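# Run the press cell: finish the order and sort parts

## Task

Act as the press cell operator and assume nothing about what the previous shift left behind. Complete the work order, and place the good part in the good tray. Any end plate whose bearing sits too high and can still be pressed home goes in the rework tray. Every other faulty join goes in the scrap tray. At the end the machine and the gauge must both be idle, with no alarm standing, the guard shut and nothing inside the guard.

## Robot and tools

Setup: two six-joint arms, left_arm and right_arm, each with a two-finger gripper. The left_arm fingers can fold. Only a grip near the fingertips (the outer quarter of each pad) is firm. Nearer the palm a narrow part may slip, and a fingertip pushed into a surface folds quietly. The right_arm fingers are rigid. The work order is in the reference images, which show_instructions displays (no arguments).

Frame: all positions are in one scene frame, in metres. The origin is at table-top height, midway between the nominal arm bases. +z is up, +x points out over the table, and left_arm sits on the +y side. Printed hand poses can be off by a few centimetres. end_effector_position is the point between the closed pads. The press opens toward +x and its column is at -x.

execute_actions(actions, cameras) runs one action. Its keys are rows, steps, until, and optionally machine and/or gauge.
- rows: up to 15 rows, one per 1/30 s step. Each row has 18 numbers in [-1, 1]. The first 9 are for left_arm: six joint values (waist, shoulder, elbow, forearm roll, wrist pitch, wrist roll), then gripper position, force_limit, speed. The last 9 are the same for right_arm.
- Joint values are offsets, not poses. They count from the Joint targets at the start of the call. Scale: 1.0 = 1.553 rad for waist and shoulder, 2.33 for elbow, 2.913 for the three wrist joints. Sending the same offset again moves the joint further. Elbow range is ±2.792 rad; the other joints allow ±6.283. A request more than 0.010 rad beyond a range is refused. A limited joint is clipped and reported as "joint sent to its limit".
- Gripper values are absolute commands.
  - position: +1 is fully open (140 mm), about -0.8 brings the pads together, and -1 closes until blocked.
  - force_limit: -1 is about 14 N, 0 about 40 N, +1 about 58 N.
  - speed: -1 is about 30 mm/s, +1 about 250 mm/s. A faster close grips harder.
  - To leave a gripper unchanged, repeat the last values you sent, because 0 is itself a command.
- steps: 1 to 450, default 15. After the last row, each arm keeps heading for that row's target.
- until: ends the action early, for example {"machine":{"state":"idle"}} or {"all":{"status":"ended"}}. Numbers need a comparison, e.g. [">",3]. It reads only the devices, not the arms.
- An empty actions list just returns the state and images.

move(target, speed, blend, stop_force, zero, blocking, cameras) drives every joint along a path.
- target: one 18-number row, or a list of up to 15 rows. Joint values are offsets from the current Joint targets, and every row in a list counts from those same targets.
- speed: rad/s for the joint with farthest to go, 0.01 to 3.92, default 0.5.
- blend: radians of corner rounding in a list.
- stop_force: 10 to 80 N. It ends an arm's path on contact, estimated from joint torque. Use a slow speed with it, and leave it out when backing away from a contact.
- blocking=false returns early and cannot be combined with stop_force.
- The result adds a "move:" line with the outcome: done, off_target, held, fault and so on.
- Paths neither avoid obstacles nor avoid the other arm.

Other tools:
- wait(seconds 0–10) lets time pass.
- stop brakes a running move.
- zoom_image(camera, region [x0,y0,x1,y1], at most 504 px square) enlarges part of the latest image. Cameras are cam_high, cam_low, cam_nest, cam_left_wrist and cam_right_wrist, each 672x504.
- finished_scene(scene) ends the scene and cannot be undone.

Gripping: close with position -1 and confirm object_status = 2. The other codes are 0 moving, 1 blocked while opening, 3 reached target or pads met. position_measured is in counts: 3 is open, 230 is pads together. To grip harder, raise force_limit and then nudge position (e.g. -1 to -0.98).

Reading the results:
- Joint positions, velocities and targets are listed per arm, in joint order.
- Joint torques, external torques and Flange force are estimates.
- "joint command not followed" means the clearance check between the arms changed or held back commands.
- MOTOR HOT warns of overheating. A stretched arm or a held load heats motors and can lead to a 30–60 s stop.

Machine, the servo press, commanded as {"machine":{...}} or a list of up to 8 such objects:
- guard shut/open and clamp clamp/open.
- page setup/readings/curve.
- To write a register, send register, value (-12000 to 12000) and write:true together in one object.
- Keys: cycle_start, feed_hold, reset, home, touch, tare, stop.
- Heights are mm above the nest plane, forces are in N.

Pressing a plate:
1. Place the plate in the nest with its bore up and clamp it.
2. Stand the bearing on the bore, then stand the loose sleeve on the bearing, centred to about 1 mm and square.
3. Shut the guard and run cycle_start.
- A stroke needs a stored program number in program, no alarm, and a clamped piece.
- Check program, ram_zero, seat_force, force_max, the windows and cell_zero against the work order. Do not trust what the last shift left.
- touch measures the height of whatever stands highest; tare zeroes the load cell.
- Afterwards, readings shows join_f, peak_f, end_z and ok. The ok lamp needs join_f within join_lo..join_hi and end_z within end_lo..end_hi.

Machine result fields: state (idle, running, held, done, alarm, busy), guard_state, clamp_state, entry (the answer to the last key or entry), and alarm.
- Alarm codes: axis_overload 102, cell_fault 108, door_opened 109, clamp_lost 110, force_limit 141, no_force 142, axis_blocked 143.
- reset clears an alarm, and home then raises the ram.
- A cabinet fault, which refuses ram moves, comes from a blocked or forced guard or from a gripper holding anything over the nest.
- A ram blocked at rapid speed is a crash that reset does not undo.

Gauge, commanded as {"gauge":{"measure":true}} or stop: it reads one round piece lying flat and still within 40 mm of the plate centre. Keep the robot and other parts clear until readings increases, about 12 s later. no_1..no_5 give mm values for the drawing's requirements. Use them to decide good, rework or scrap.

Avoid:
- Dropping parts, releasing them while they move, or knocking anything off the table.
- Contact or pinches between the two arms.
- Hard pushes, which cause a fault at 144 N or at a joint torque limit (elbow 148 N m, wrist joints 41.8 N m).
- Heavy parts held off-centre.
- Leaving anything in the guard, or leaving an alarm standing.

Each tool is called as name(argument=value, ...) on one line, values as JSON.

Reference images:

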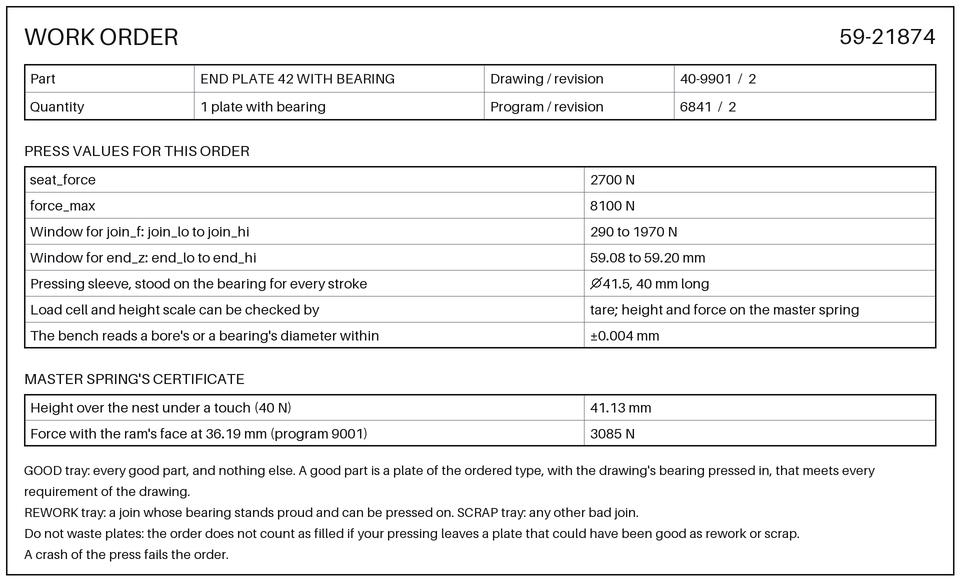

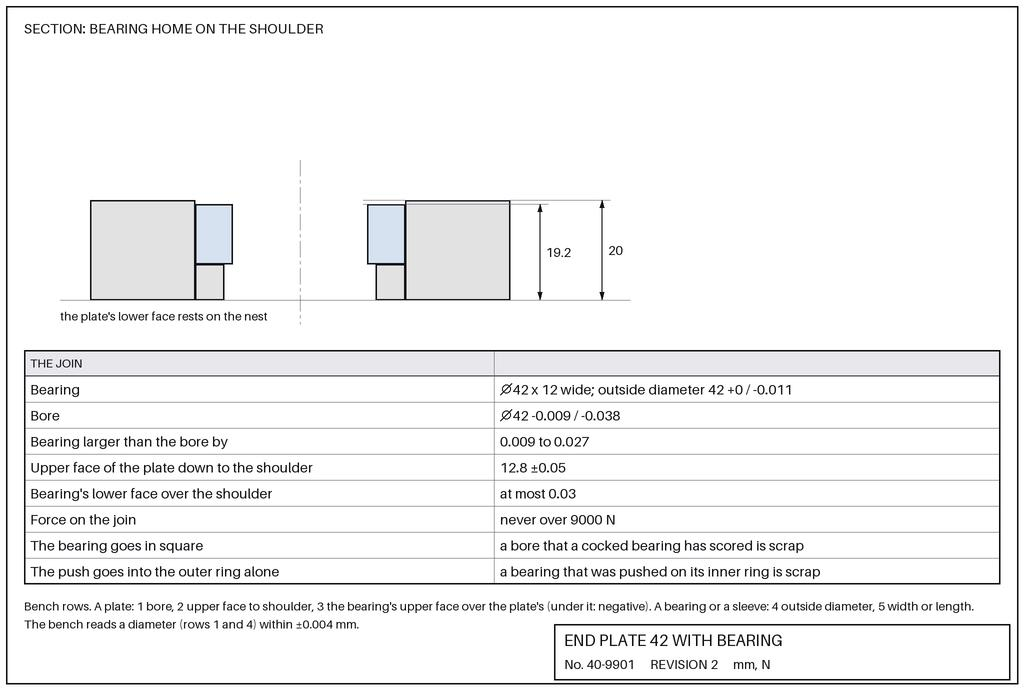

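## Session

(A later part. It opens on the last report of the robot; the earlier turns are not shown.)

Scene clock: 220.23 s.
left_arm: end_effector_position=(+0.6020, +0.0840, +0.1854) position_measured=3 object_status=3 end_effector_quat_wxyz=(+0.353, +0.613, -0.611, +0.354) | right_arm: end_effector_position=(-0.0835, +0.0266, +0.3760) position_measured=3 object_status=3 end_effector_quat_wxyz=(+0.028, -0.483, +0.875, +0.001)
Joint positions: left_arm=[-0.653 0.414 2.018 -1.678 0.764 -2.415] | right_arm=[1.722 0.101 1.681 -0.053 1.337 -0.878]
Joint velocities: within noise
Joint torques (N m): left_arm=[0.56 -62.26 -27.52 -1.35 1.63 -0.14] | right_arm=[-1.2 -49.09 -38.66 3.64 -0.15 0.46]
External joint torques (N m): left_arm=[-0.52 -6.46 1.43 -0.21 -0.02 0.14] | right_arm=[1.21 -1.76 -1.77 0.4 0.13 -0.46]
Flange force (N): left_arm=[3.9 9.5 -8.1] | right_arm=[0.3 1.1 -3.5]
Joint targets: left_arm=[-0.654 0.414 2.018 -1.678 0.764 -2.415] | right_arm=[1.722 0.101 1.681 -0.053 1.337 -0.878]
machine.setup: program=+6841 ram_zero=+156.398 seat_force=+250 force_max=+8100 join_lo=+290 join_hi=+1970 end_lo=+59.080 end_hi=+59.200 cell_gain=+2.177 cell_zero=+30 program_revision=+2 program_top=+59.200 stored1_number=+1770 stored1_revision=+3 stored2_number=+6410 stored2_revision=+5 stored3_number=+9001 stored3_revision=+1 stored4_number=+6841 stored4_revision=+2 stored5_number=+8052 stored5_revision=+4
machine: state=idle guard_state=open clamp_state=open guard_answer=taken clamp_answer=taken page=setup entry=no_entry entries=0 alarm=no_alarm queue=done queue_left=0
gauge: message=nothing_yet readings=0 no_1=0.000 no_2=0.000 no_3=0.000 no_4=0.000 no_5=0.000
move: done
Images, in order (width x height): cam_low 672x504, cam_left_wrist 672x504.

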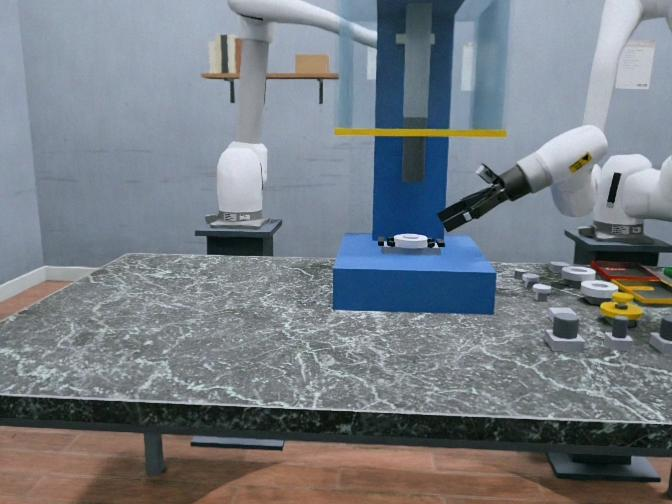

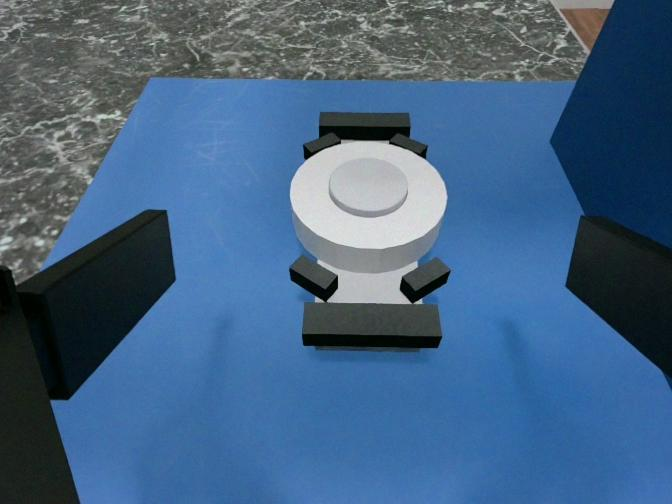

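move(target=[-0.0432,0.0587,-0.0164,-0.0398,-0.0117,0.0296,1,1,1,0,0,0,0,0,0,1,1,1], speed=0.1, stop_force=25, cameras=["cam_left_wrist","cam_low","cam_nest"])

Scene clock: 245.00 s.
left_arm: end_effector_position=(+0.5989, +0.0325, +0.1414) position_measured=3 object_status=3 end_effector_quat_wxyz=(+0.353, +0.614, -0.611, +0.354) | right_arm: end_effector_position=(-0.0835, +0.0266, +0.3760) position_measured=3 object_status=3 end_effector_quat_wxyz=(+0.028, -0.483, +0.875, +0.001)
Joint positions: left_arm=[-0.721 0.505 1.98 -1.794 0.73 -2.329] | right_arm=[1.722 0.101 1.681 -0.053 1.337 -0.878]
Joint velocities: within noise
Joint torques (N m): left_arm=[0.23 -69.44 -25.97 -1.46 1.73 -0.06] | right_arm=[-0.87 -49.19 -38.86 3.61 -0.05 0.51]
External joint torques (N m): left_arm=[-0.28 -5.64 1.83 -0.23 0.01 0.06] | right_arm=[0.89 -1.73 -1.64 0.44 0.02 -0.51]
Flange force (N): left_arm=[3.0 8.4 -8.3] | right_arm=[0.1 0.5 -3.1]
Joint targets: left_arm=[-0.721 0.505 1.980 -1.794 0.730 -2.329] | right_arm=[1.722 0.101 1.681 -0.053 1.337 -0.878]
machine.setup: program=+6841 ram_zero=+156.398 seat_force=+250 force_max=+8100 join_lo=+290 join_hi=+1970 end_lo=+59.080 end_hi=+59.200 cell_gain=+2.177 cell_zero=+30 program_revision=+2 program_top=+59.200 stored1_number=+1770 stored1_revision=+3 stored2_number=+6410 stored2_revision=+5 stored3_number=+9001 stored3_revision=+1 stored4_number=+6841 stored4_revision=+2 stored5_number=+8052 stored5_revision=+4
machine: state=idle guard_state=open clamp_state=open guard_answer=taken clamp_answer=taken page=setup entry=no_entry entries=0 alarm=no_alarm queue=done queue_left=0
gauge: message=nothing_yet readings=0 no_1=0.000 no_2=0.000 no_3=0.000 no_4=0.000 no_5=0.000
move: done
Images, in order (width x height): cam_low 672x504, cam_nest 672x504, cam_left_wrist 672x504.

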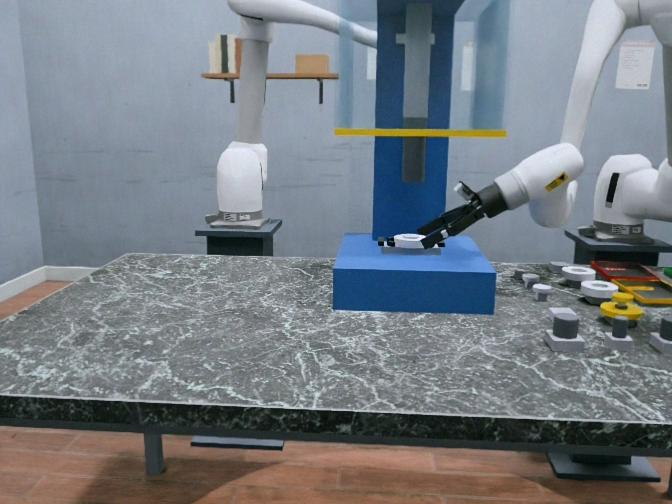

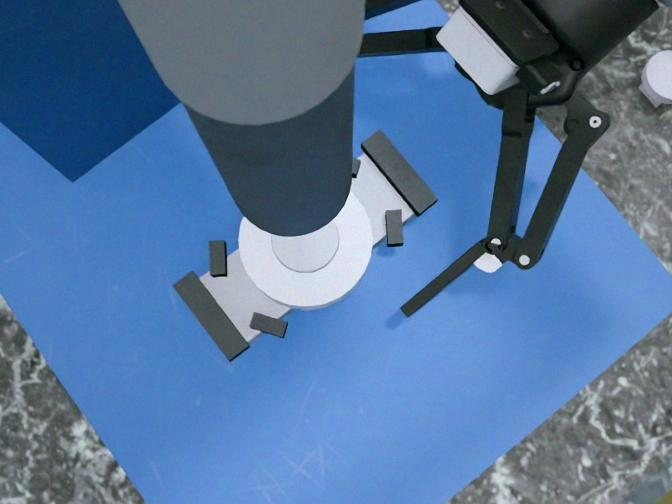

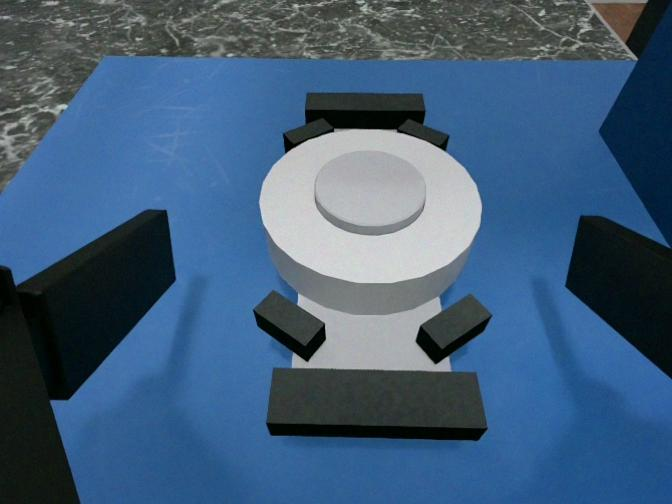

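move(target=[-0.0166,0.0187,-0.0086,-0.0119,-0.0044,0.0065,1,1,1,0,0,0,0,0,0,1,1,1], speed=0.05, stop_force=25, cameras=["cam_left_wrist","cam_low","cam_nest"])

Scene clock: 267.87 s.
left_arm: end_effector_position=(+0.5970, +0.0117, +0.1295) position_measured=3 object_status=3 end_effector_quat_wxyz=(+0.353, +0.614, -0.611, +0.354) | right_arm: end_effector_position=(-0.0835, +0.0266, +0.3760) position_measured=3 object_status=3 end_effector_quat_wxyz=(+0.028, -0.483, +0.875, +0.001)
Joint positions: left_arm=[-0.746 0.534 1.96 -1.828 0.717 -2.31] | right_arm=[1.722 0.101 1.681 -0.053 1.337 -0.878]
Joint velocities: within noise
Joint torques (N m): left_arm=[0.17 -71.52 -25.53 -1.45 1.79 -0.08] | right_arm=[-1.28 -49.37 -38.85 3.52 -0.09 0.5]
External joint torques (N m): left_arm=[-0.23 -6.4 1.26 -0.3 -0.01 0.08] | right_arm=[1.3 -1.53 -1.68 0.53 0.06 -0.51]
Flange force (N): left_arm=[3.9 8.1 -8.8] | right_arm=[0.2 1.3 -3.2]
Joint targets: left_arm=[-0.746 0.534 1.960 -1.828 0.717 -2.310] | right_arm=[1.722 0.101 1.681 -0.053 1.337 -0.878]
machine.setup: program=+6841 ram_zero=+156.398 seat_force=+250 force_max=+8100 join_lo=+290 join_hi=+1970 end_lo=+59.080 end_hi=+59.200 cell_gain=+2.177 cell_zero=+30 program_revision=+2 program_top=+59.200 stored1_number=+1770 stored1_revision=+3 stored2_number=+6410 stored2_revision=+5 stored3_number=+9001 stored3_revision=+1 stored4_number=+6841 stored4_revision=+2 stored5_number=+8052 stored5_revision=+4
machine: state=idle guard_state=open clamp_state=open guard_answer=taken clamp_answer=taken page=setup entry=no_entry entries=0 alarm=no_alarm queue=done queue_left=0
gauge: message=nothing_yet readings=0 no_1=0.000 no_2=0.000 no_3=0.000 no_4=0.000 no_5=0.000
move: done
Images, in order (width x height): cam_low 672x504, cam_nest 672x504, cam_left_wrist 672x504.

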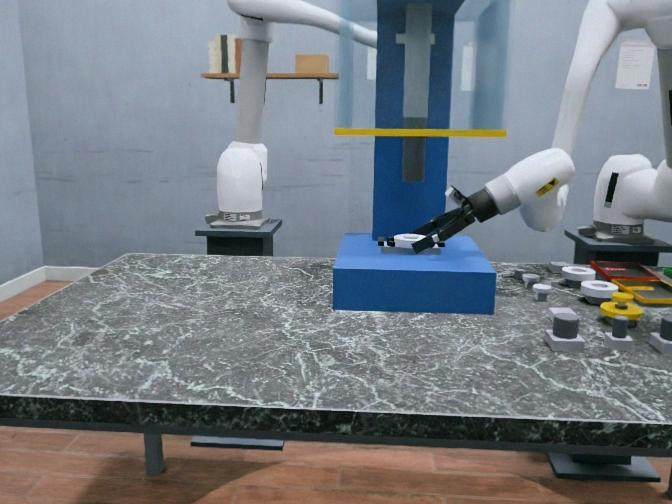

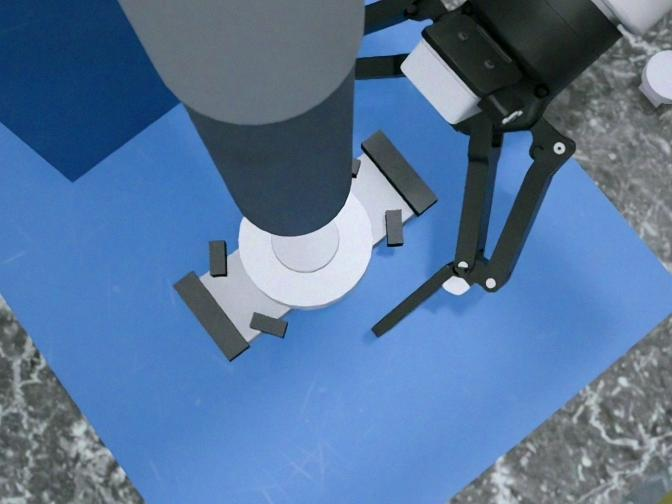

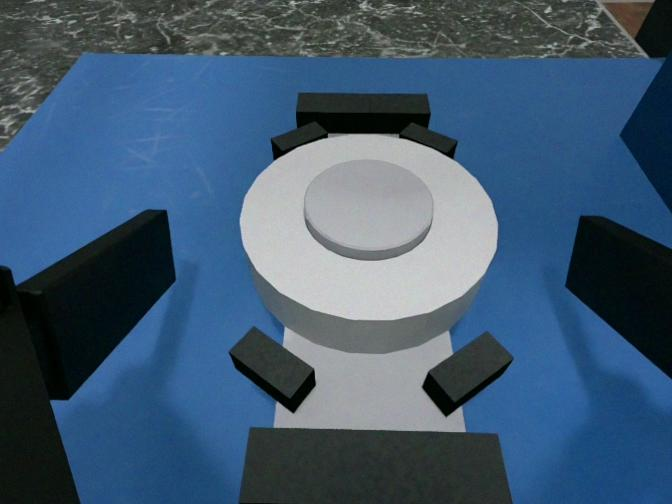

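execute_actions(actions=[{"rows":[[0,0,0,0,0,0,-1,0,-1,0,0,0,0,0,0,1,1,1]],"steps":120}], cameras=["cam_left_wrist","cam_nest"])

Scene clock: 277.13 s.
left_arm: end_effector_position=(+0.5970, +0.0117, +0.1294) position_measured=105 object_status=2 end_effector_quat_wxyz=(+0.353, +0.614, -0.611, +0.354) | right_arm: end_effector_position=(-0.0835, +0.0266, +0.3760) position_measured=3 object_status=3 end_effector_quat_wxyz=(+0.028, -0.483, +0.875, +0.001)
Joint positions: left_arm=[-0.746 0.534 1.96 -1.828 0.717 -2.31] | right_arm=[1.722 0.101 1.681 -0.053 1.337 -0.878]
Joint velocities: within noise
Joint torques (N m): left_arm=[-7.25 -61.47 -19.26 0.37 1.51 -0.44] | right_arm=[-1.09 -49.5 -39.05 3.56 -0.1 0.47]
External joint torques (N m): left_arm=[7.13 -16.2 -4.79 -2.13 0.3 0.44] | right_arm=[1.11 -1.5 -1.54 0.5 0.07 -0.47]
Flange force (N): left_arm=[10.0 2.6 -20.1] | right_arm=[0.2 1.0 -3.0]
Joint targets: left_arm=[-0.746 0.534 1.960 -1.828 0.717 -2.310] | right_arm=[1.722 0.101 1.681 -0.053 1.337 -0.878]
machine.setup: program=+6841 ram_zero=+156.398 seat_force=+250 force_max=+8100 join_lo=+290 join_hi=+1970 end_lo=+59.080 end_hi=+59.200 cell_gain=+2.177 cell_zero=+30 program_revision=+2 program_top=+59.200 stored1_number=+1770 stored1_revision=+3 stored2_number=+6410 stored2_revision=+5 stored3_number=+9001 stored3_revision=+1 stored4_number=+6841 stored4_revision=+2 stored5_number=+8052 stored5_revision=+4
machine: state=idle guard_state=open clamp_state=open guard_answer=taken clamp_answer=taken page=setup entry=no_entry entries=0 alarm=no_alarm queue=done queue_left=0
gauge: message=nothing_yet readings=0 no_1=0.000 no_2=0.000 no_3=0.000 no_4=0.000 no_5=0.000
Images, in order (width x height): cam_nest 672x504, cam_left_wrist 672x504.

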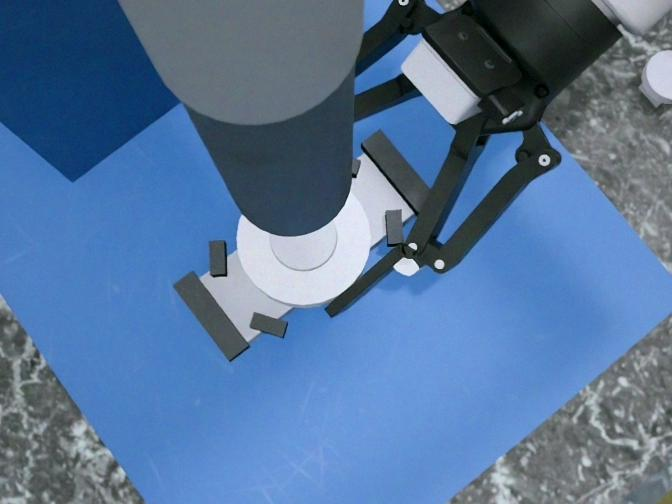

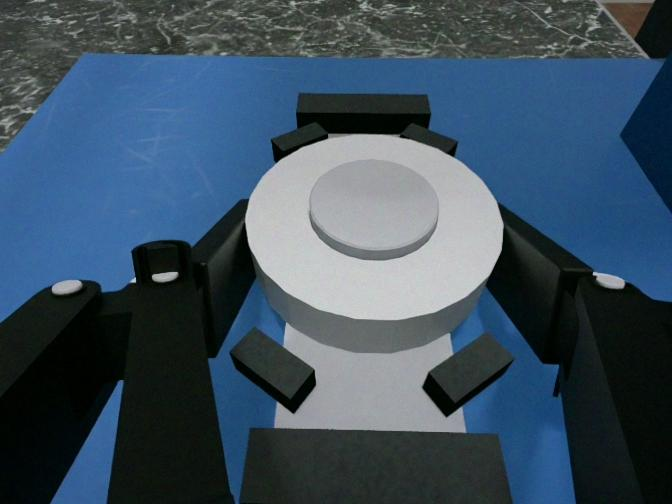

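execute_actions(actions=[{"rows":[[0,0,0,0,0,0,0.6,0,-1,0,0,0,0,0,0,1,1,1]],"steps":60}], cameras=[])

move(target=[-0.0036,-0.0055,-0.0039,0.0049,-0.0027,-0.0085,0.6,0,-1,0,0,0,0,0,0,1,1,1], speed=0.05, cameras=["cam_left_wrist","cam_nest"])

execute_actions(actions=[{"rows":[[0,0,0,0,0,0,-1,0,-1,0,0,0,0,0,0,1,1,1]],"steps":100}], cameras=["cam_left_wrist","cam_nest","cam_low"])

Scene clock: 310.97 s.
left_arm: end_effector_position=(+0.5970, +0.0117, +0.1294) position_measured=53 object_status=3 end_effector_quat_wxyz=(+0.353, +0.614, -0.611, +0.354) | right_arm: end_effector_position=(-0.0835, +0.0266, +0.3760) position_measured=3 object_status=3 end_effector_quat_wxyz=(+0.028, -0.483, +0.875, +0.001)
Joint positions: left_arm=[-0.746 0.534 1.96 -1.828 0.717 -2.31] | right_arm=[1.722 0.101 1.681 -0.053 1.337 -0.878]
Joint velocities: within noise
Joint torques (N m): left_arm=[0.09 -71.42 -25.52 -1.54 1.84 -0.08] | right_arm=[-1.26 -49.16 -38.72 3.5 -0.09 0.49]
External joint torques (N m): left_arm=[-0.13 -6.18 1.57 -0.21 -0.05 0.08] | right_arm=[1.29 -1.86 -1.92 0.56 0.06 -0.49]
Flange force (N): left_arm=[3.6 8.1 -9.0] | right_arm=[0.3 1.2 -3.6]
Joint targets: left_arm=[-0.746 0.534 1.960 -1.828 0.717 -2.310] | right_arm=[1.722 0.101 1.681 -0.053 1.337 -0.878]
machine.setup: program=+6841 ram_zero=+156.398 seat_force=+250 force_max=+8100 join_lo=+290 join_hi=+1970 end_lo=+59.080 end_hi=+59.200 cell_gain=+2.177 cell_zero=+30 program_revision=+2 program_top=+59.200 stored1_number=+1770 stored1_revision=+3 stored2_number=+6410 stored2_revision=+5 stored3_number=+9001 stored3_revision=+1 stored4_number=+6841 stored4_revision=+2 stored5_number=+8052 stored5_revision=+4
machine: state=idle guard_state=open clamp_state=open guard_answer=taken clamp_answer=taken page=setup entry=no_entry entries=0 alarm=no_alarm queue=done queue_left=0
gauge: message=nothing_yet readings=0 no_1=0.000 no_2=0.000 no_3=0.000 no_4=0.000 no_5=0.000
No camera images: "cameras" was empty.

Scene clock: 311.77 s.
left_arm: end_effector_position=(+0.5971, +0.0067, +0.1381) position_measured=53 object_status=3 end_effector_quat_wxyz=(+0.353, +0.614, -0.611, +0.354) | right_arm: end_effector_position=(-0.0835, +0.0266, +0.3760) position_measured=3 object_status=3 end_effector_quat_wxyz=(+0.028, -0.483, +0.875, +0.001)
Joint positions: left_arm=[-0.752 0.525 1.951 -1.814 0.709 -2.335] | right_arm=[1.722 0.101 1.681 -0.053 1.337 -0.878]
Joint velocities: within noise
Joint torques (N m): left_arm=[0.33 -71.92 -25.95 -1.5 1.71 -0.09] | right_arm=[-1.12 -49.43 -38.77 3.63 -0.08 0.5]
External joint torques (N m): left_arm=[-0.44 -5.5 1.37 -0.25 0.04 0.09] | right_arm=[1.14 -1.47 -1.75 0.42 0.05 -0.5]
Flange force (N): left_arm=[3.0 7.7 -7.6] | right_arm=[-0.1 1.2 -3.2]
Joint targets: left_arm=[-0.752 0.525 1.951 -1.814 0.709 -2.335] | right_arm=[1.722 0.101 1.681 -0.053 1.337 -0.878]
machine.setup: program=+6841 ram_zero=+156.398 seat_force=+250 force_max=+8100 join_lo=+290 join_hi=+1970 end_lo=+59.080 end_hi=+59.200 cell_gain=+2.177 cell_zero=+30 program_revision=+2 program_top=+59.200 stored1_number=+1770 stored1_revision=+3 stored2_number=+6410 stored2_revision=+5 stored3_number=+9001 stored3_revision=+1 stored4_number=+6841 stored4_revision=+2 stored5_number=+8052 stored5_revision=+4
machine: state=idle guard_state=open clamp_state=open guard_answer=taken clamp_answer=taken page=setup entry=no_entry entries=0 alarm=no_alarm queue=done queue_left=0
gauge: message=nothing_yet readings=0 no_1=0.000 no_2=0.000 no_3=0.000 no_4=0.000 no_5=0.000
move: done
Images, in order (width x height): cam_nest 672x504, cam_left_wrist 672x504.

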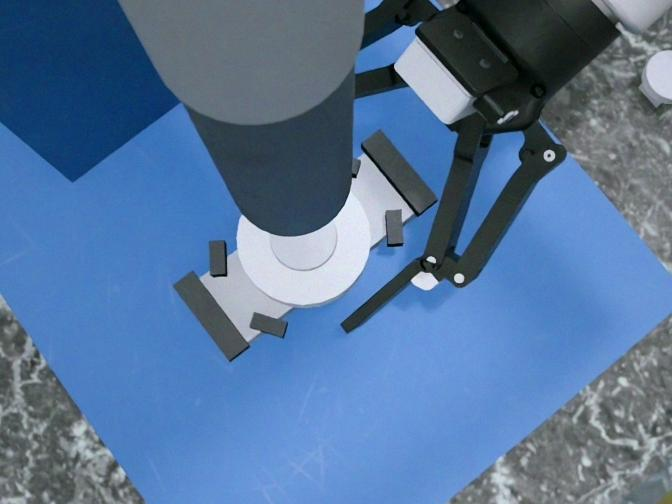

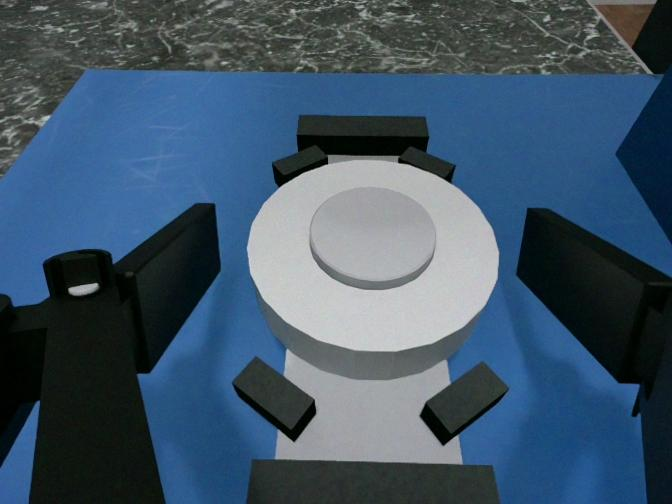

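Scene clock: 315.30 s.
left_arm: end_effector_position=(+0.5971, +0.0067, +0.1381) position_measured=105 object_status=2 end_effector_quat_wxyz=(+0.353, +0.614, -0.611, +0.354) | right_arm: end_effector_position=(-0.0835, +0.0266, +0.3760) position_measured=3 object_status=3 end_effector_quat_wxyz=(+0.028, -0.483, +0.875, +0.001)
Joint positions: left_arm=[-0.752 0.525 1.951 -1.814 0.709 -2.335] | right_arm=[1.722 0.101 1.681 -0.053 1.337 -0.878]
Joint velocities: within noise
Joint torques (N m): left_arm=[-2.64 -69.34 -26.47 -1.46 1.7 -0.01] | right_arm=[-1.19 -48.85 -38.94 3.55 -0.05 0.43]
External joint torques (N m): left_arm=[2.59 -8.43 1.79 -0.29 0.07 0.01] | right_arm=[1.21 -1.99 -1.53 0.5 0.02 -0.43]
Flange force (N): left_arm=[3.5 7.5 -14.7] | right_arm=[1.0 0.6 -3.0]
Joint targets: left_arm=[-0.752 0.525 1.951 -1.814 0.709 -2.335] | right_arm=[1.722 0.101 1.681 -0.053 1.337 -0.878]
machine.setup: program=+6841 ram_zero=+156.398 seat_force=+250 force_max=+8100 join_lo=+290 join_hi=+1970 end_lo=+59.080 end_hi=+59.200 cell_gain=+2.177 cell_zero=+30 program_revision=+2 program_top=+59.200 stored1_number=+1770 stored1_revision=+3 stored2_number=+6410 stored2_revision=+5 stored3_number=+9001 stored3_revision=+1 stored4_number=+6841 stored4_revision=+2 stored5_number=+8052 stored5_revision=+4
machine: state=idle guard_state=open clamp_state=open guard_answer=taken clamp_answer=taken page=setup entry=no_entry entries=0 alarm=no_alarm queue=done queue_left=0
gauge: message=nothing_yet readings=0 no_1=0.000 no_2=0.000 no_3=0.000 no_4=0.000 no_5=0.000
Images, in order (width x height): cam_low 672x504, cam_nest 672x504, cam_left_wrist 672x504.

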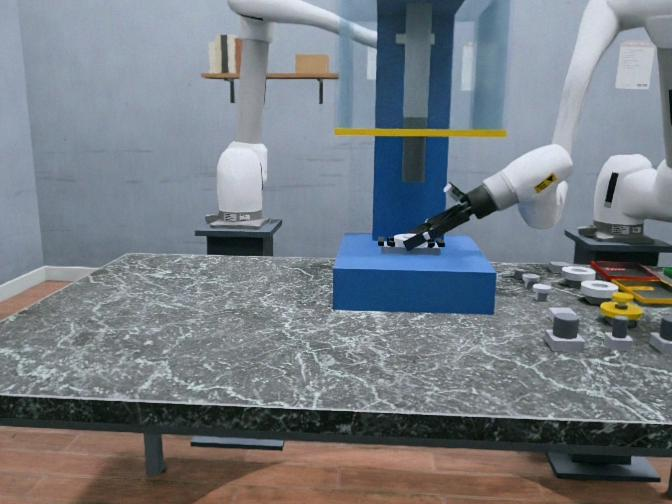

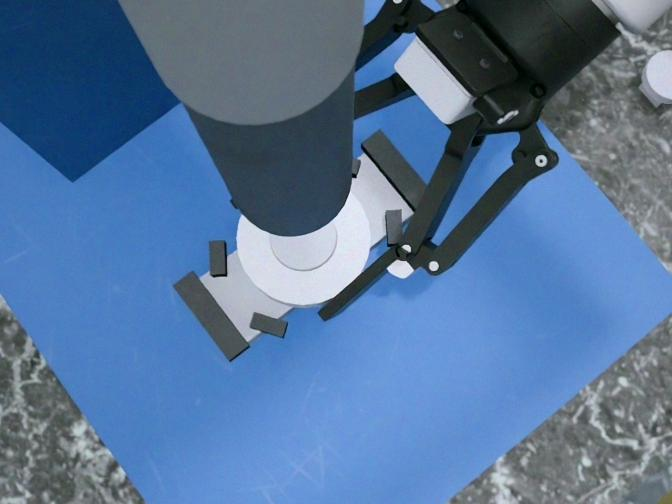

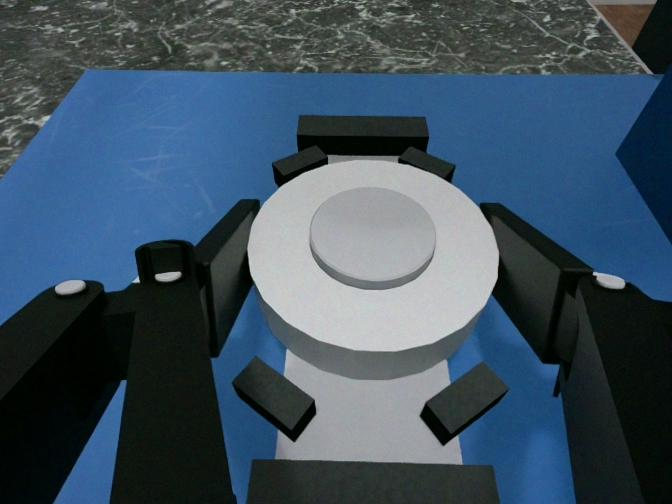

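execute_actions(actions=[{"rows":[[0,0,0,0,0,0,0.5,0,-1,0,0,0,0,0,0,1,1,1]],"steps":60}], cameras=[])

move(target=[0.0032,-0.0075,0.0018,0.0046,0.0005,-0.0042,0.5,0,-1,0,0,0,0,0,0,1,1,1], speed=0.05, cameras=[])

execute_actions(actions=[{"rows":[[0,0,0,0,0,0,-1,0,-1,0,0,0,0,0,0,1,1,1]],"steps":100}], cameras=["cam_left_wrist","cam_nest"])

zoom_image(camera="cam_nest", region=[220, 180, 480, 360])

Scene clock: 336.23 s.
left_arm: end_effector_position=(+0.5971, +0.0067, +0.1381) position_measured=66 object_status=3 end_effector_quat_wxyz=(+0.353, +0.614, -0.611, +0.354) | right_arm: end_effector_position=(-0.0835, +0.0266, +0.3760) position_measured=3 object_status=3 end_effector_quat_wxyz=(+0.028, -0.483, +0.875, +0.001)
Joint positions: left_arm=[-0.752 0.525 1.951 -1.814 0.709 -2.335] | right_arm=[1.722 0.101 1.681 -0.053 1.337 -0.878]
Joint velocities: within noise
Joint torques (N m): left_arm=[0.47 -71.57 -26.08 -1.48 1.73 -0.11] | right_arm=[-1.3 -49.31 -38.82 3.57 -0.12 0.5]
External joint torques (N m): left_arm=[-0.57 -5.98 1.32 -0.28 0.03 0.11] | right_arm=[1.31 -1.48 -1.63 0.48 0.09 -0.5]
Flange force (N): left_arm=[3.4 8.2 -8.0] | right_arm=[0.2 1.3 -3.1]
Joint targets: left_arm=[-0.752 0.525 1.951 -1.814 0.709 -2.335] | right_arm=[1.722 0.101 1.681 -0.053 1.337 -0.878]
machine.setup: program=+6841 ram_zero=+156.398 seat_force=+250 force_max=+8100 join_lo=+290 join_hi=+1970 end_lo=+59.080 end_hi=+59.200 cell_gain=+2.177 cell_zero=+30 program_revision=+2 program_top=+59.200 stored1_number=+1770 stored1_revision=+3 stored2_number=+6410 stored2_revision=+5 stored3_number=+9001 stored3_revision=+1 stored4_number=+6841 stored4_revision=+2 stored5_number=+8052 stored5_revision=+4
machine: state=idle guard_state=open clamp_state=open guard_answer=taken clamp_answer=taken page=setup entry=no_entry entries=0 alarm=no_alarm queue=done queue_left=0
gauge: message=nothing_yet readings=0 no_1=0.000 no_2=0.000 no_3=0.000 no_4=0.000 no_5=0.000
No camera images: "cameras" was empty.

Scene clock: 336.97 s.
left_arm: end_effector_position=(+0.5969, +0.0112, +0.1443) position_measured=66 object_status=3 end_effector_quat_wxyz=(+0.353, +0.614, -0.611, +0.354) | right_arm: end_effector_position=(-0.0835, +0.0266, +0.3760) position_measured=3 object_status=3 end_effector_quat_wxyz=(+0.028, -0.483, +0.875, +0.001)
Joint positions: left_arm=[-0.747 0.514 1.955 -1.801 0.71 -2.347] | right_arm=[1.722 0.101 1.681 -0.053 1.337 -0.878]
Joint velocities: within noise
Joint torques (N m): left_arm=[0.12 -70.89 -26.4 -1.52 1.64 -0.08] | right_arm=[-1.18 -49.21 -38.94 3.61 -0.05 0.52]
External joint torques (N m): left_arm=[-0.16 -5.91 1.51 -0.21 0.09 0.08] | right_arm=[1.2 -1.73 -1.65 0.45 0.01 -0.52]
Flange force (N): left_arm=[3.0 7.9 -8.6] | right_arm=[0.4 0.9 -3.1]
Joint targets: left_arm=[-0.747 0.514 1.955 -1.801 0.710 -2.347] | right_arm=[1.722 0.101 1.681 -0.053 1.337 -0.878]
machine.setup: program=+6841 ram_zero=+156.398 seat_force=+250 force_max=+8100 join_lo=+290 join_hi=+1970 end_lo=+59.080 end_hi=+59.200 cell_gain=+2.177 cell_zero=+30 program_revision=+2 program_top=+59.200 stored1_number=+1770 stored1_revision=+3 stored2_number=+6410 stored2_revision=+5 stored3_number=+9001 stored3_revision=+1 stored4_number=+6841 stored4_revision=+2 stored5_number=+8052 stored5_revision=+4
machine: state=idle guard_state=open clamp_state=open guard_answer=taken clamp_answer=taken page=setup entry=no_entry entries=0 alarm=no_alarm queue=done queue_left=0
gauge: message=nothing_yet readings=0 no_1=0.000 no_2=0.000 no_3=0.000 no_4=0.000 no_5=0.000
move: done
No camera images: "cameras" was empty.

Scene clock: 340.50 s.
left_arm: end_effector_position=(+0.5969, +0.0113, +0.1443) position_measured=105 object_status=2 end_effector_quat_wxyz=(+0.353, +0.614, -0.611, +0.354) | right_arm: end_effector_position=(-0.0835, +0.0266, +0.3760) position_measured=3 object_status=3 end_effector_quat_wxyz=(+0.028, -0.483, +0.875, +0.001)
Joint positions: left_arm=[-0.747 0.514 1.955 -1.801 0.711 -2.347] | right_arm=[1.722 0.101 1.681 -0.053 1.337 -0.878]
Joint velocities: within noise
Joint torques (N m): left_arm=[-5.93 -65.46 -26.19 -1.27 1.62 -0.07] | right_arm=[-1.12 -49.18 -38.96 3.59 -0.09 0.5]
External joint torques (N m): left_arm=[5.92 -11.56 1.19 -0.48 0.14 0.07] | right_arm=[1.15 -1.72 -1.52 0.46 0.06 -0.5]
Flange force (N): left_arm=[4.2 6.2 -21.2] | right_arm=[0.5 0.7 -3.0]
Joint targets: left_arm=[-0.747 0.514 1.955 -1.801 0.710 -2.347] | right_arm=[1.722 0.101 1.681 -0.053 1.337 -0.878]
machine.setup: program=+6841 ram_zero=+156.398 seat_force=+250 force_max=+8100 join_lo=+290 join_hi=+1970 end_lo=+59.080 end_hi=+59.200 cell_gain=+2.177 cell_zero=+30 program_revision=+2 program_top=+59.200 stored1_number=+1770 stored1_revision=+3 stored2_number=+6410 stored2_revision=+5 stored3_number=+9001 stored3_revision=+1 stored4_number=+6841 stored4_revision=+2 stored5_number=+8052 stored5_revision=+4
machine: state=idle guard_state=open clamp_state=open guard_answer=taken clamp_answer=taken page=setup entry=no_entry entries=0 alarm=no_alarm queue=done queue_left=0
gauge: message=nothing_yet readings=0 no_1=0.000 no_2=0.000 no_3=0.000 no_4=0.000 no_5=0.000
Images, in order (width x height): cam_nest 672x504, cam_left_wrist 672x504.

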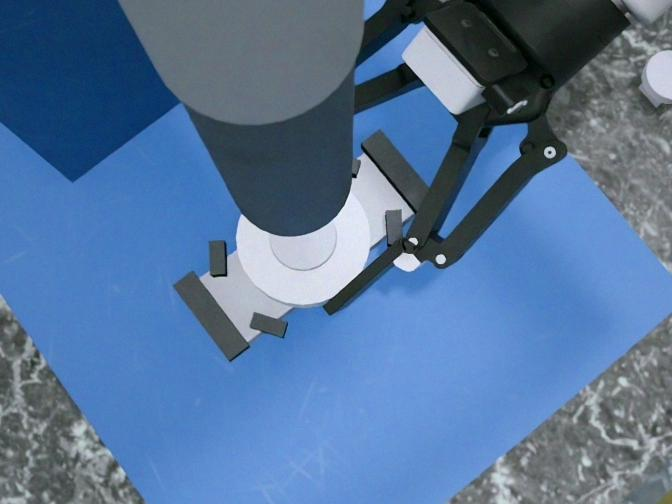

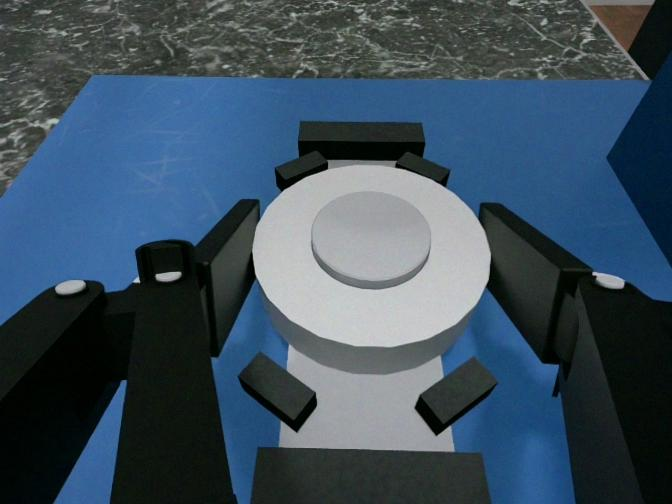

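Scaled by 1.938 from the camera's 672x504 image, which has a finer 960x720 frame.

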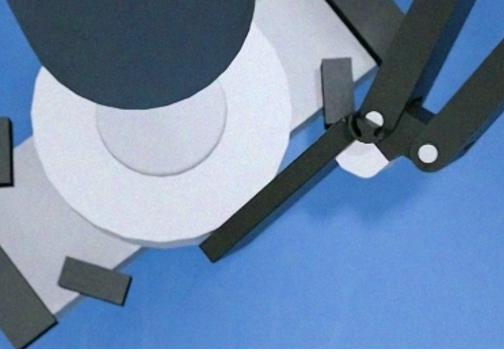

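move(target=[0,-0.0339,-0.0066,0.0268,-0.0044,-0.0352,-1,0,-1,0,0,0,0,0,0,1,1,1], speed=0.1, cameras=["cam_left_wrist","cam_nest","cam_low"])

Scene clock: 351.97 s.
left_arm: end_effector_position=(+0.5970, +0.0111, +0.1844) position_measured=105 object_status=2 end_effector_quat_wxyz=(+0.353, +0.614, -0.611, +0.354) | right_arm: end_effector_position=(-0.0835, +0.0266, +0.3760) position_measured=3 object_status=3 end_effector_quat_wxyz=(+0.028, -0.483, +0.875, +0.001)
Joint positions: left_arm=[-0.747 0.461 1.94 -1.723 0.698 -2.449] | right_arm=[1.722 0.101 1.681 -0.053 1.337 -0.878]
Joint velocities: within noise
Joint torques (N m): left_arm=[0.35 -70.83 -30.31 -1.82 2.16 -0.19] | right_arm=[-0.94 -48.78 -38.68 3.58 -0.05 0.49]
External joint torques (N m): left_arm=[-0.42 -3.41 3.07 0.16 -0.6 0.19] | right_arm=[0.98 -2.12 -1.83 0.47 0.02 -0.49]
Flange force (N): left_arm=[-0.3 8.6 -6.5] | right_arm=[0.4 0.4 -3.5]
Joint targets: left_arm=[-0.747 0.461 1.940 -1.723 0.698 -2.449] | right_arm=[1.722 0.101 1.681 -0.053 1.337 -0.878]
machine.setup: program=+6841 ram_zero=+156.398 seat_force=+250 force_max=+8100 join_lo=+290 join_hi=+1970 end_lo=+59.080 end_hi=+59.200 cell_gain=+2.177 cell_zero=+30 program_revision=+2 program_top=+59.200 stored1_number=+1770 stored1_revision=+3 stored2_number=+6410 stored2_revision=+5 stored3_number=+9001 stored3_revision=+1 stored4_number=+6841 stored4_revision=+2 stored5_number=+8052 stored5_revision=+4
machine: state=idle guard_state=open clamp_state=open guard_answer=taken clamp_answer=taken page=setup entry=no_entry entries=0 alarm=no_alarm queue=done queue_left=0
gauge: message=nothing_yet readings=0 no_1=0.000 no_2=0.000 no_3=0.000 no_4=0.000 no_5=0.000
move: done
Images, in order (width x height): cam_low 672x504, cam_nest 672x504, cam_left_wrist 672x504.

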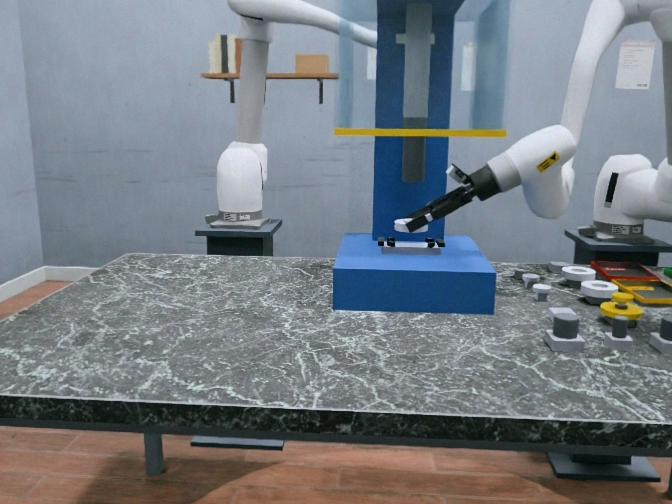

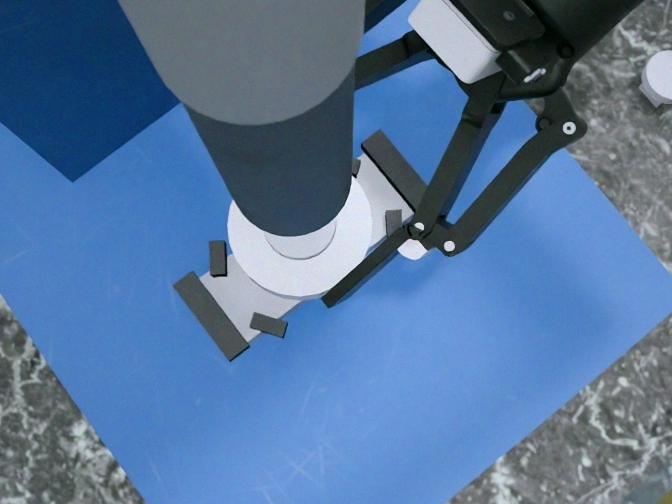

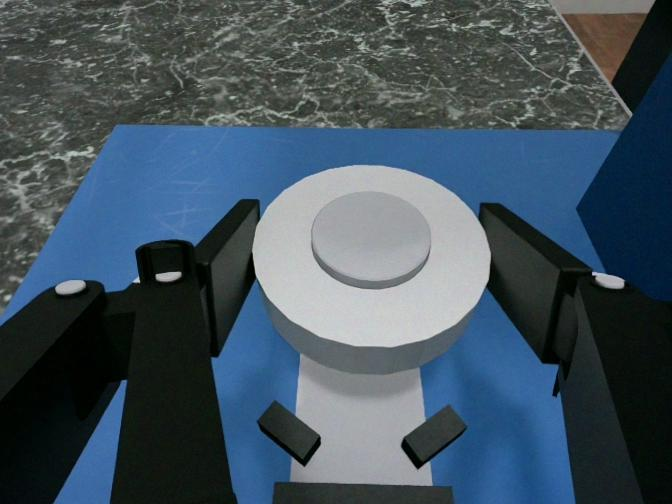

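move(target=[[0.188,-0.1468,0.0674,0.0961,0.0698,-0.0346,-1,0,-1,0,0,0,0,0,0,1,1,1],[0.4901,-0.2145,0.1968,-0.4772,-0.0913,0.2951,-1,0,-1,0,0,0,0,0,0,1,1,1]], speed=0.4, blend=0.1, cameras=["cam_left_wrist","cam_high"])

Scene clock: 376.43 s.
left_arm: end_effector_position=(+0.7805, +0.7586, +0.2000) position_measured=105 object_status=2 end_effector_quat_wxyz=(-0.001, +0.866, +0.002, +0.500) | right_arm: end_effector_position=(-0.0835, +0.0266, +0.3760) position_measured=3 object_status=3 end_effector_quat_wxyz=(+0.028, -0.483, +0.875, +0.001)
Joint positions: left_arm=[0.014 0.128 2.398 -3.113 0.432 -1.59] | right_arm=[1.722 0.101 1.681 -0.053 1.337 -0.878]
Joint velocities: within noise
Joint torques (N m): left_arm=[-0.12 -38.75 -30.24 -2.21 3.29 -0.08] | right_arm=[-0.6 -48.78 -38.94 3.55 -0.09 0.5]
External joint torques (N m): left_arm=[0.1 -1.88 3.02 -0.36 -0.83 0.08] | right_arm=[0.65 -2.33 -1.76 0.52 0.05 -0.5]
Flange force (N): left_arm=[-0.5 2.7 -8.3] | right_arm=[0.4 -0.3 -3.5]
Joint targets: left_arm=[0.014 0.128 2.398 -3.113 0.432 -1.590] | right_arm=[1.722 0.101 1.681 -0.053 1.337 -0.878]
machine.setup: program=+6841 ram_zero=+156.398 seat_force=+250 force_max=+8100 join_lo=+290 join_hi=+1970 end_lo=+59.080 end_hi=+59.200 cell_gain=+2.177 cell_zero=+30 program_revision=+2 program_top=+59.200 stored1_number=+1770 stored1_revision=+3 stored2_number=+6410 stored2_revision=+5 stored3_number=+9001 stored3_revision=+1 stored4_number=+6841 stored4_revision=+2 stored5_number=+8052 stored5_revision=+4
machine: state=idle guard_state=open clamp_state=open guard_answer=taken clamp_answer=taken page=setup entry=no_entry entries=0 alarm=no_alarm queue=done queue_left=0
gauge: message=nothing_yet readings=0 no_1=0.000 no_2=0.000 no_3=0.000 no_4=0.000 no_5=0.000
move: done
Images, in order (width x height): cam_high 672x504, cam_left_wrist 672x504.

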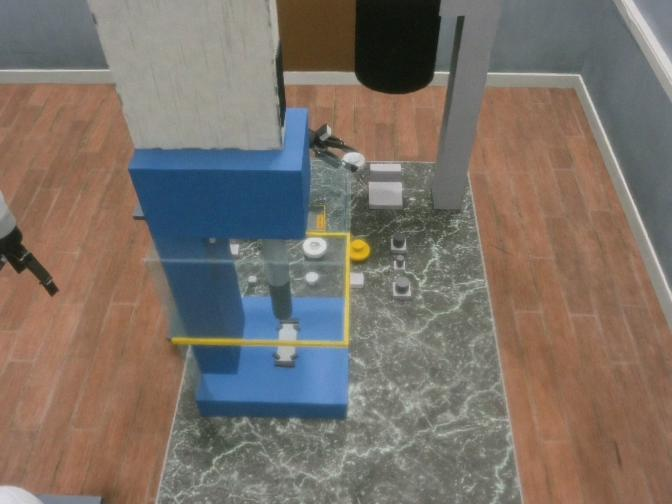

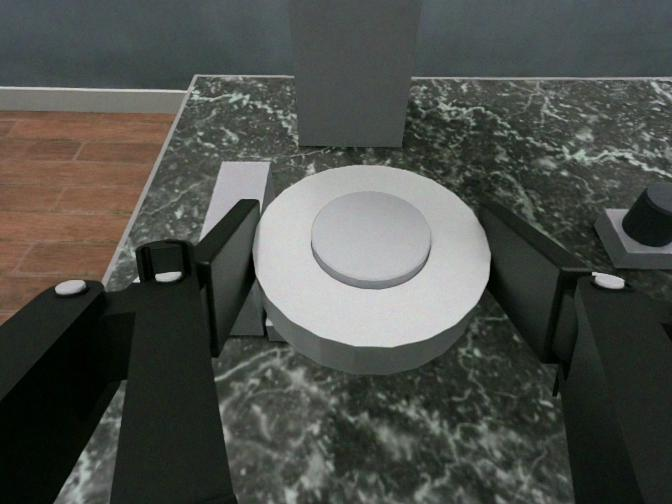

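move(target=[-0.0253,0.2223,-0.0772,-0.0234,0.0568,0.0134,-1,0,-1,0,0,0,0,0,0,1,1,1], speed=0.15, stop_force=30, cameras=["cam_left_wrist","cam_high"])

zoom_image(camera="cam_high", region=[300, 120, 480, 300])

Scene clock: 397.67 s.
left_arm: end_effector_position=(+0.9057, +0.7402, +0.0901) position_measured=105 object_status=2 end_effector_quat_wxyz=(-0.001, +0.866, +0.002, +0.500) | right_arm: end_effector_position=(-0.0835, +0.0266, +0.3760) position_measured=3 object_status=3 end_effector_quat_wxyz=(+0.028, -0.483, +0.875, +0.001)
Joint positions: left_arm=[-0.025 0.473 2.219 -3.181 0.597 -1.551] | right_arm=[1.722 0.101 1.681 -0.053 1.337 -0.878]
Joint velocities: within noise
Joint torques (N m): left_arm=[0.27 -66.01 -24.47 -1.56 3.32 -0.13] | right_arm=[-1.06 -49.21 -38.75 3.61 -0.03 0.46]
External joint torques (N m): left_arm=[-0.3 -3.47 3.26 -0.32 -0.87 0.13] | right_arm=[1.08 -1.65 -1.7 0.44 0 -0.47]
Flange force (N): left_arm=[2.3 2.0 -11.0] | right_arm=[0.2 0.9 -3.1]
Joint targets: left_arm=[-0.025 0.473 2.219 -3.181 0.597 -1.551] | right_arm=[1.722 0.101 1.681 -0.053 1.337 -0.878]
machine.setup: program=+6841 ram_zero=+156.398 seat_force=+250 force_max=+8100 join_lo=+290 join_hi=+1970 end_lo=+59.080 end_hi=+59.200 cell_gain=+2.177 cell_zero=+30 program_revision=+2 program_top=+59.200 stored1_number=+1770 stored1_revision=+3 stored2_number=+6410 stored2_revision=+5 stored3_number=+9001 stored3_revision=+1 stored4_number=+6841 stored4_revision=+2 stored5_number=+8052 stored5_revision=+4
machine: state=idle guard_state=open clamp_state=open guard_answer=taken clamp_answer=taken page=setup entry=no_entry entries=0 alarm=no_alarm queue=done queue_left=0
gauge: message=nothing_yet readings=0 no_1=0.000 no_2=0.000 no_3=0.000 no_4=0.000 no_5=0.000
move: done
Images, in order (width x height): cam_high 672x504, cam_left_wrist 672x504.

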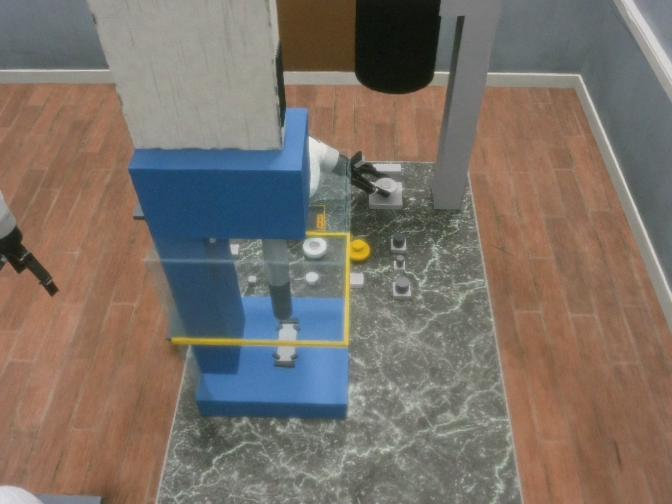

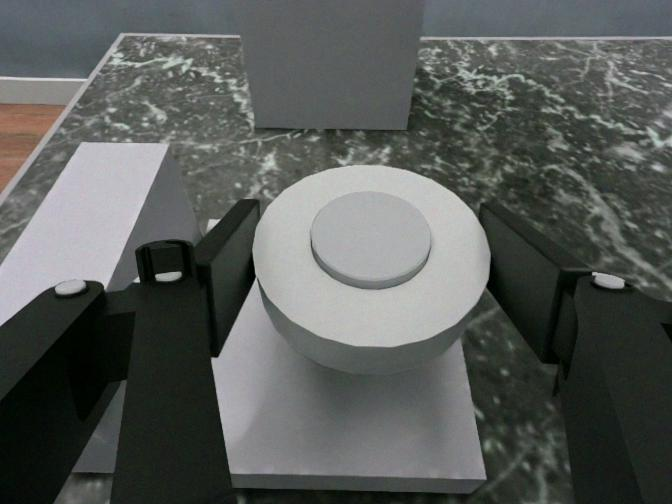

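Scaled by 2.800 from the camera's 672x504 image, which has a finer 960x720 frame.

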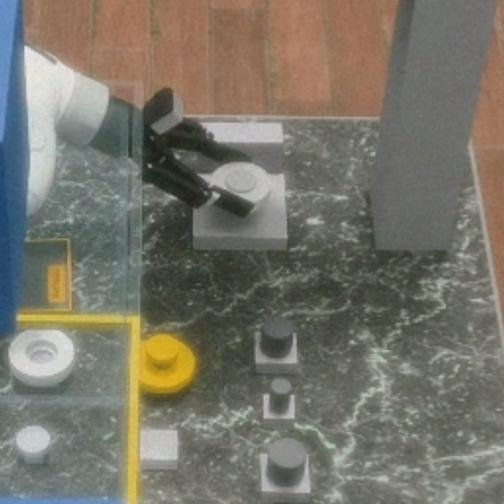

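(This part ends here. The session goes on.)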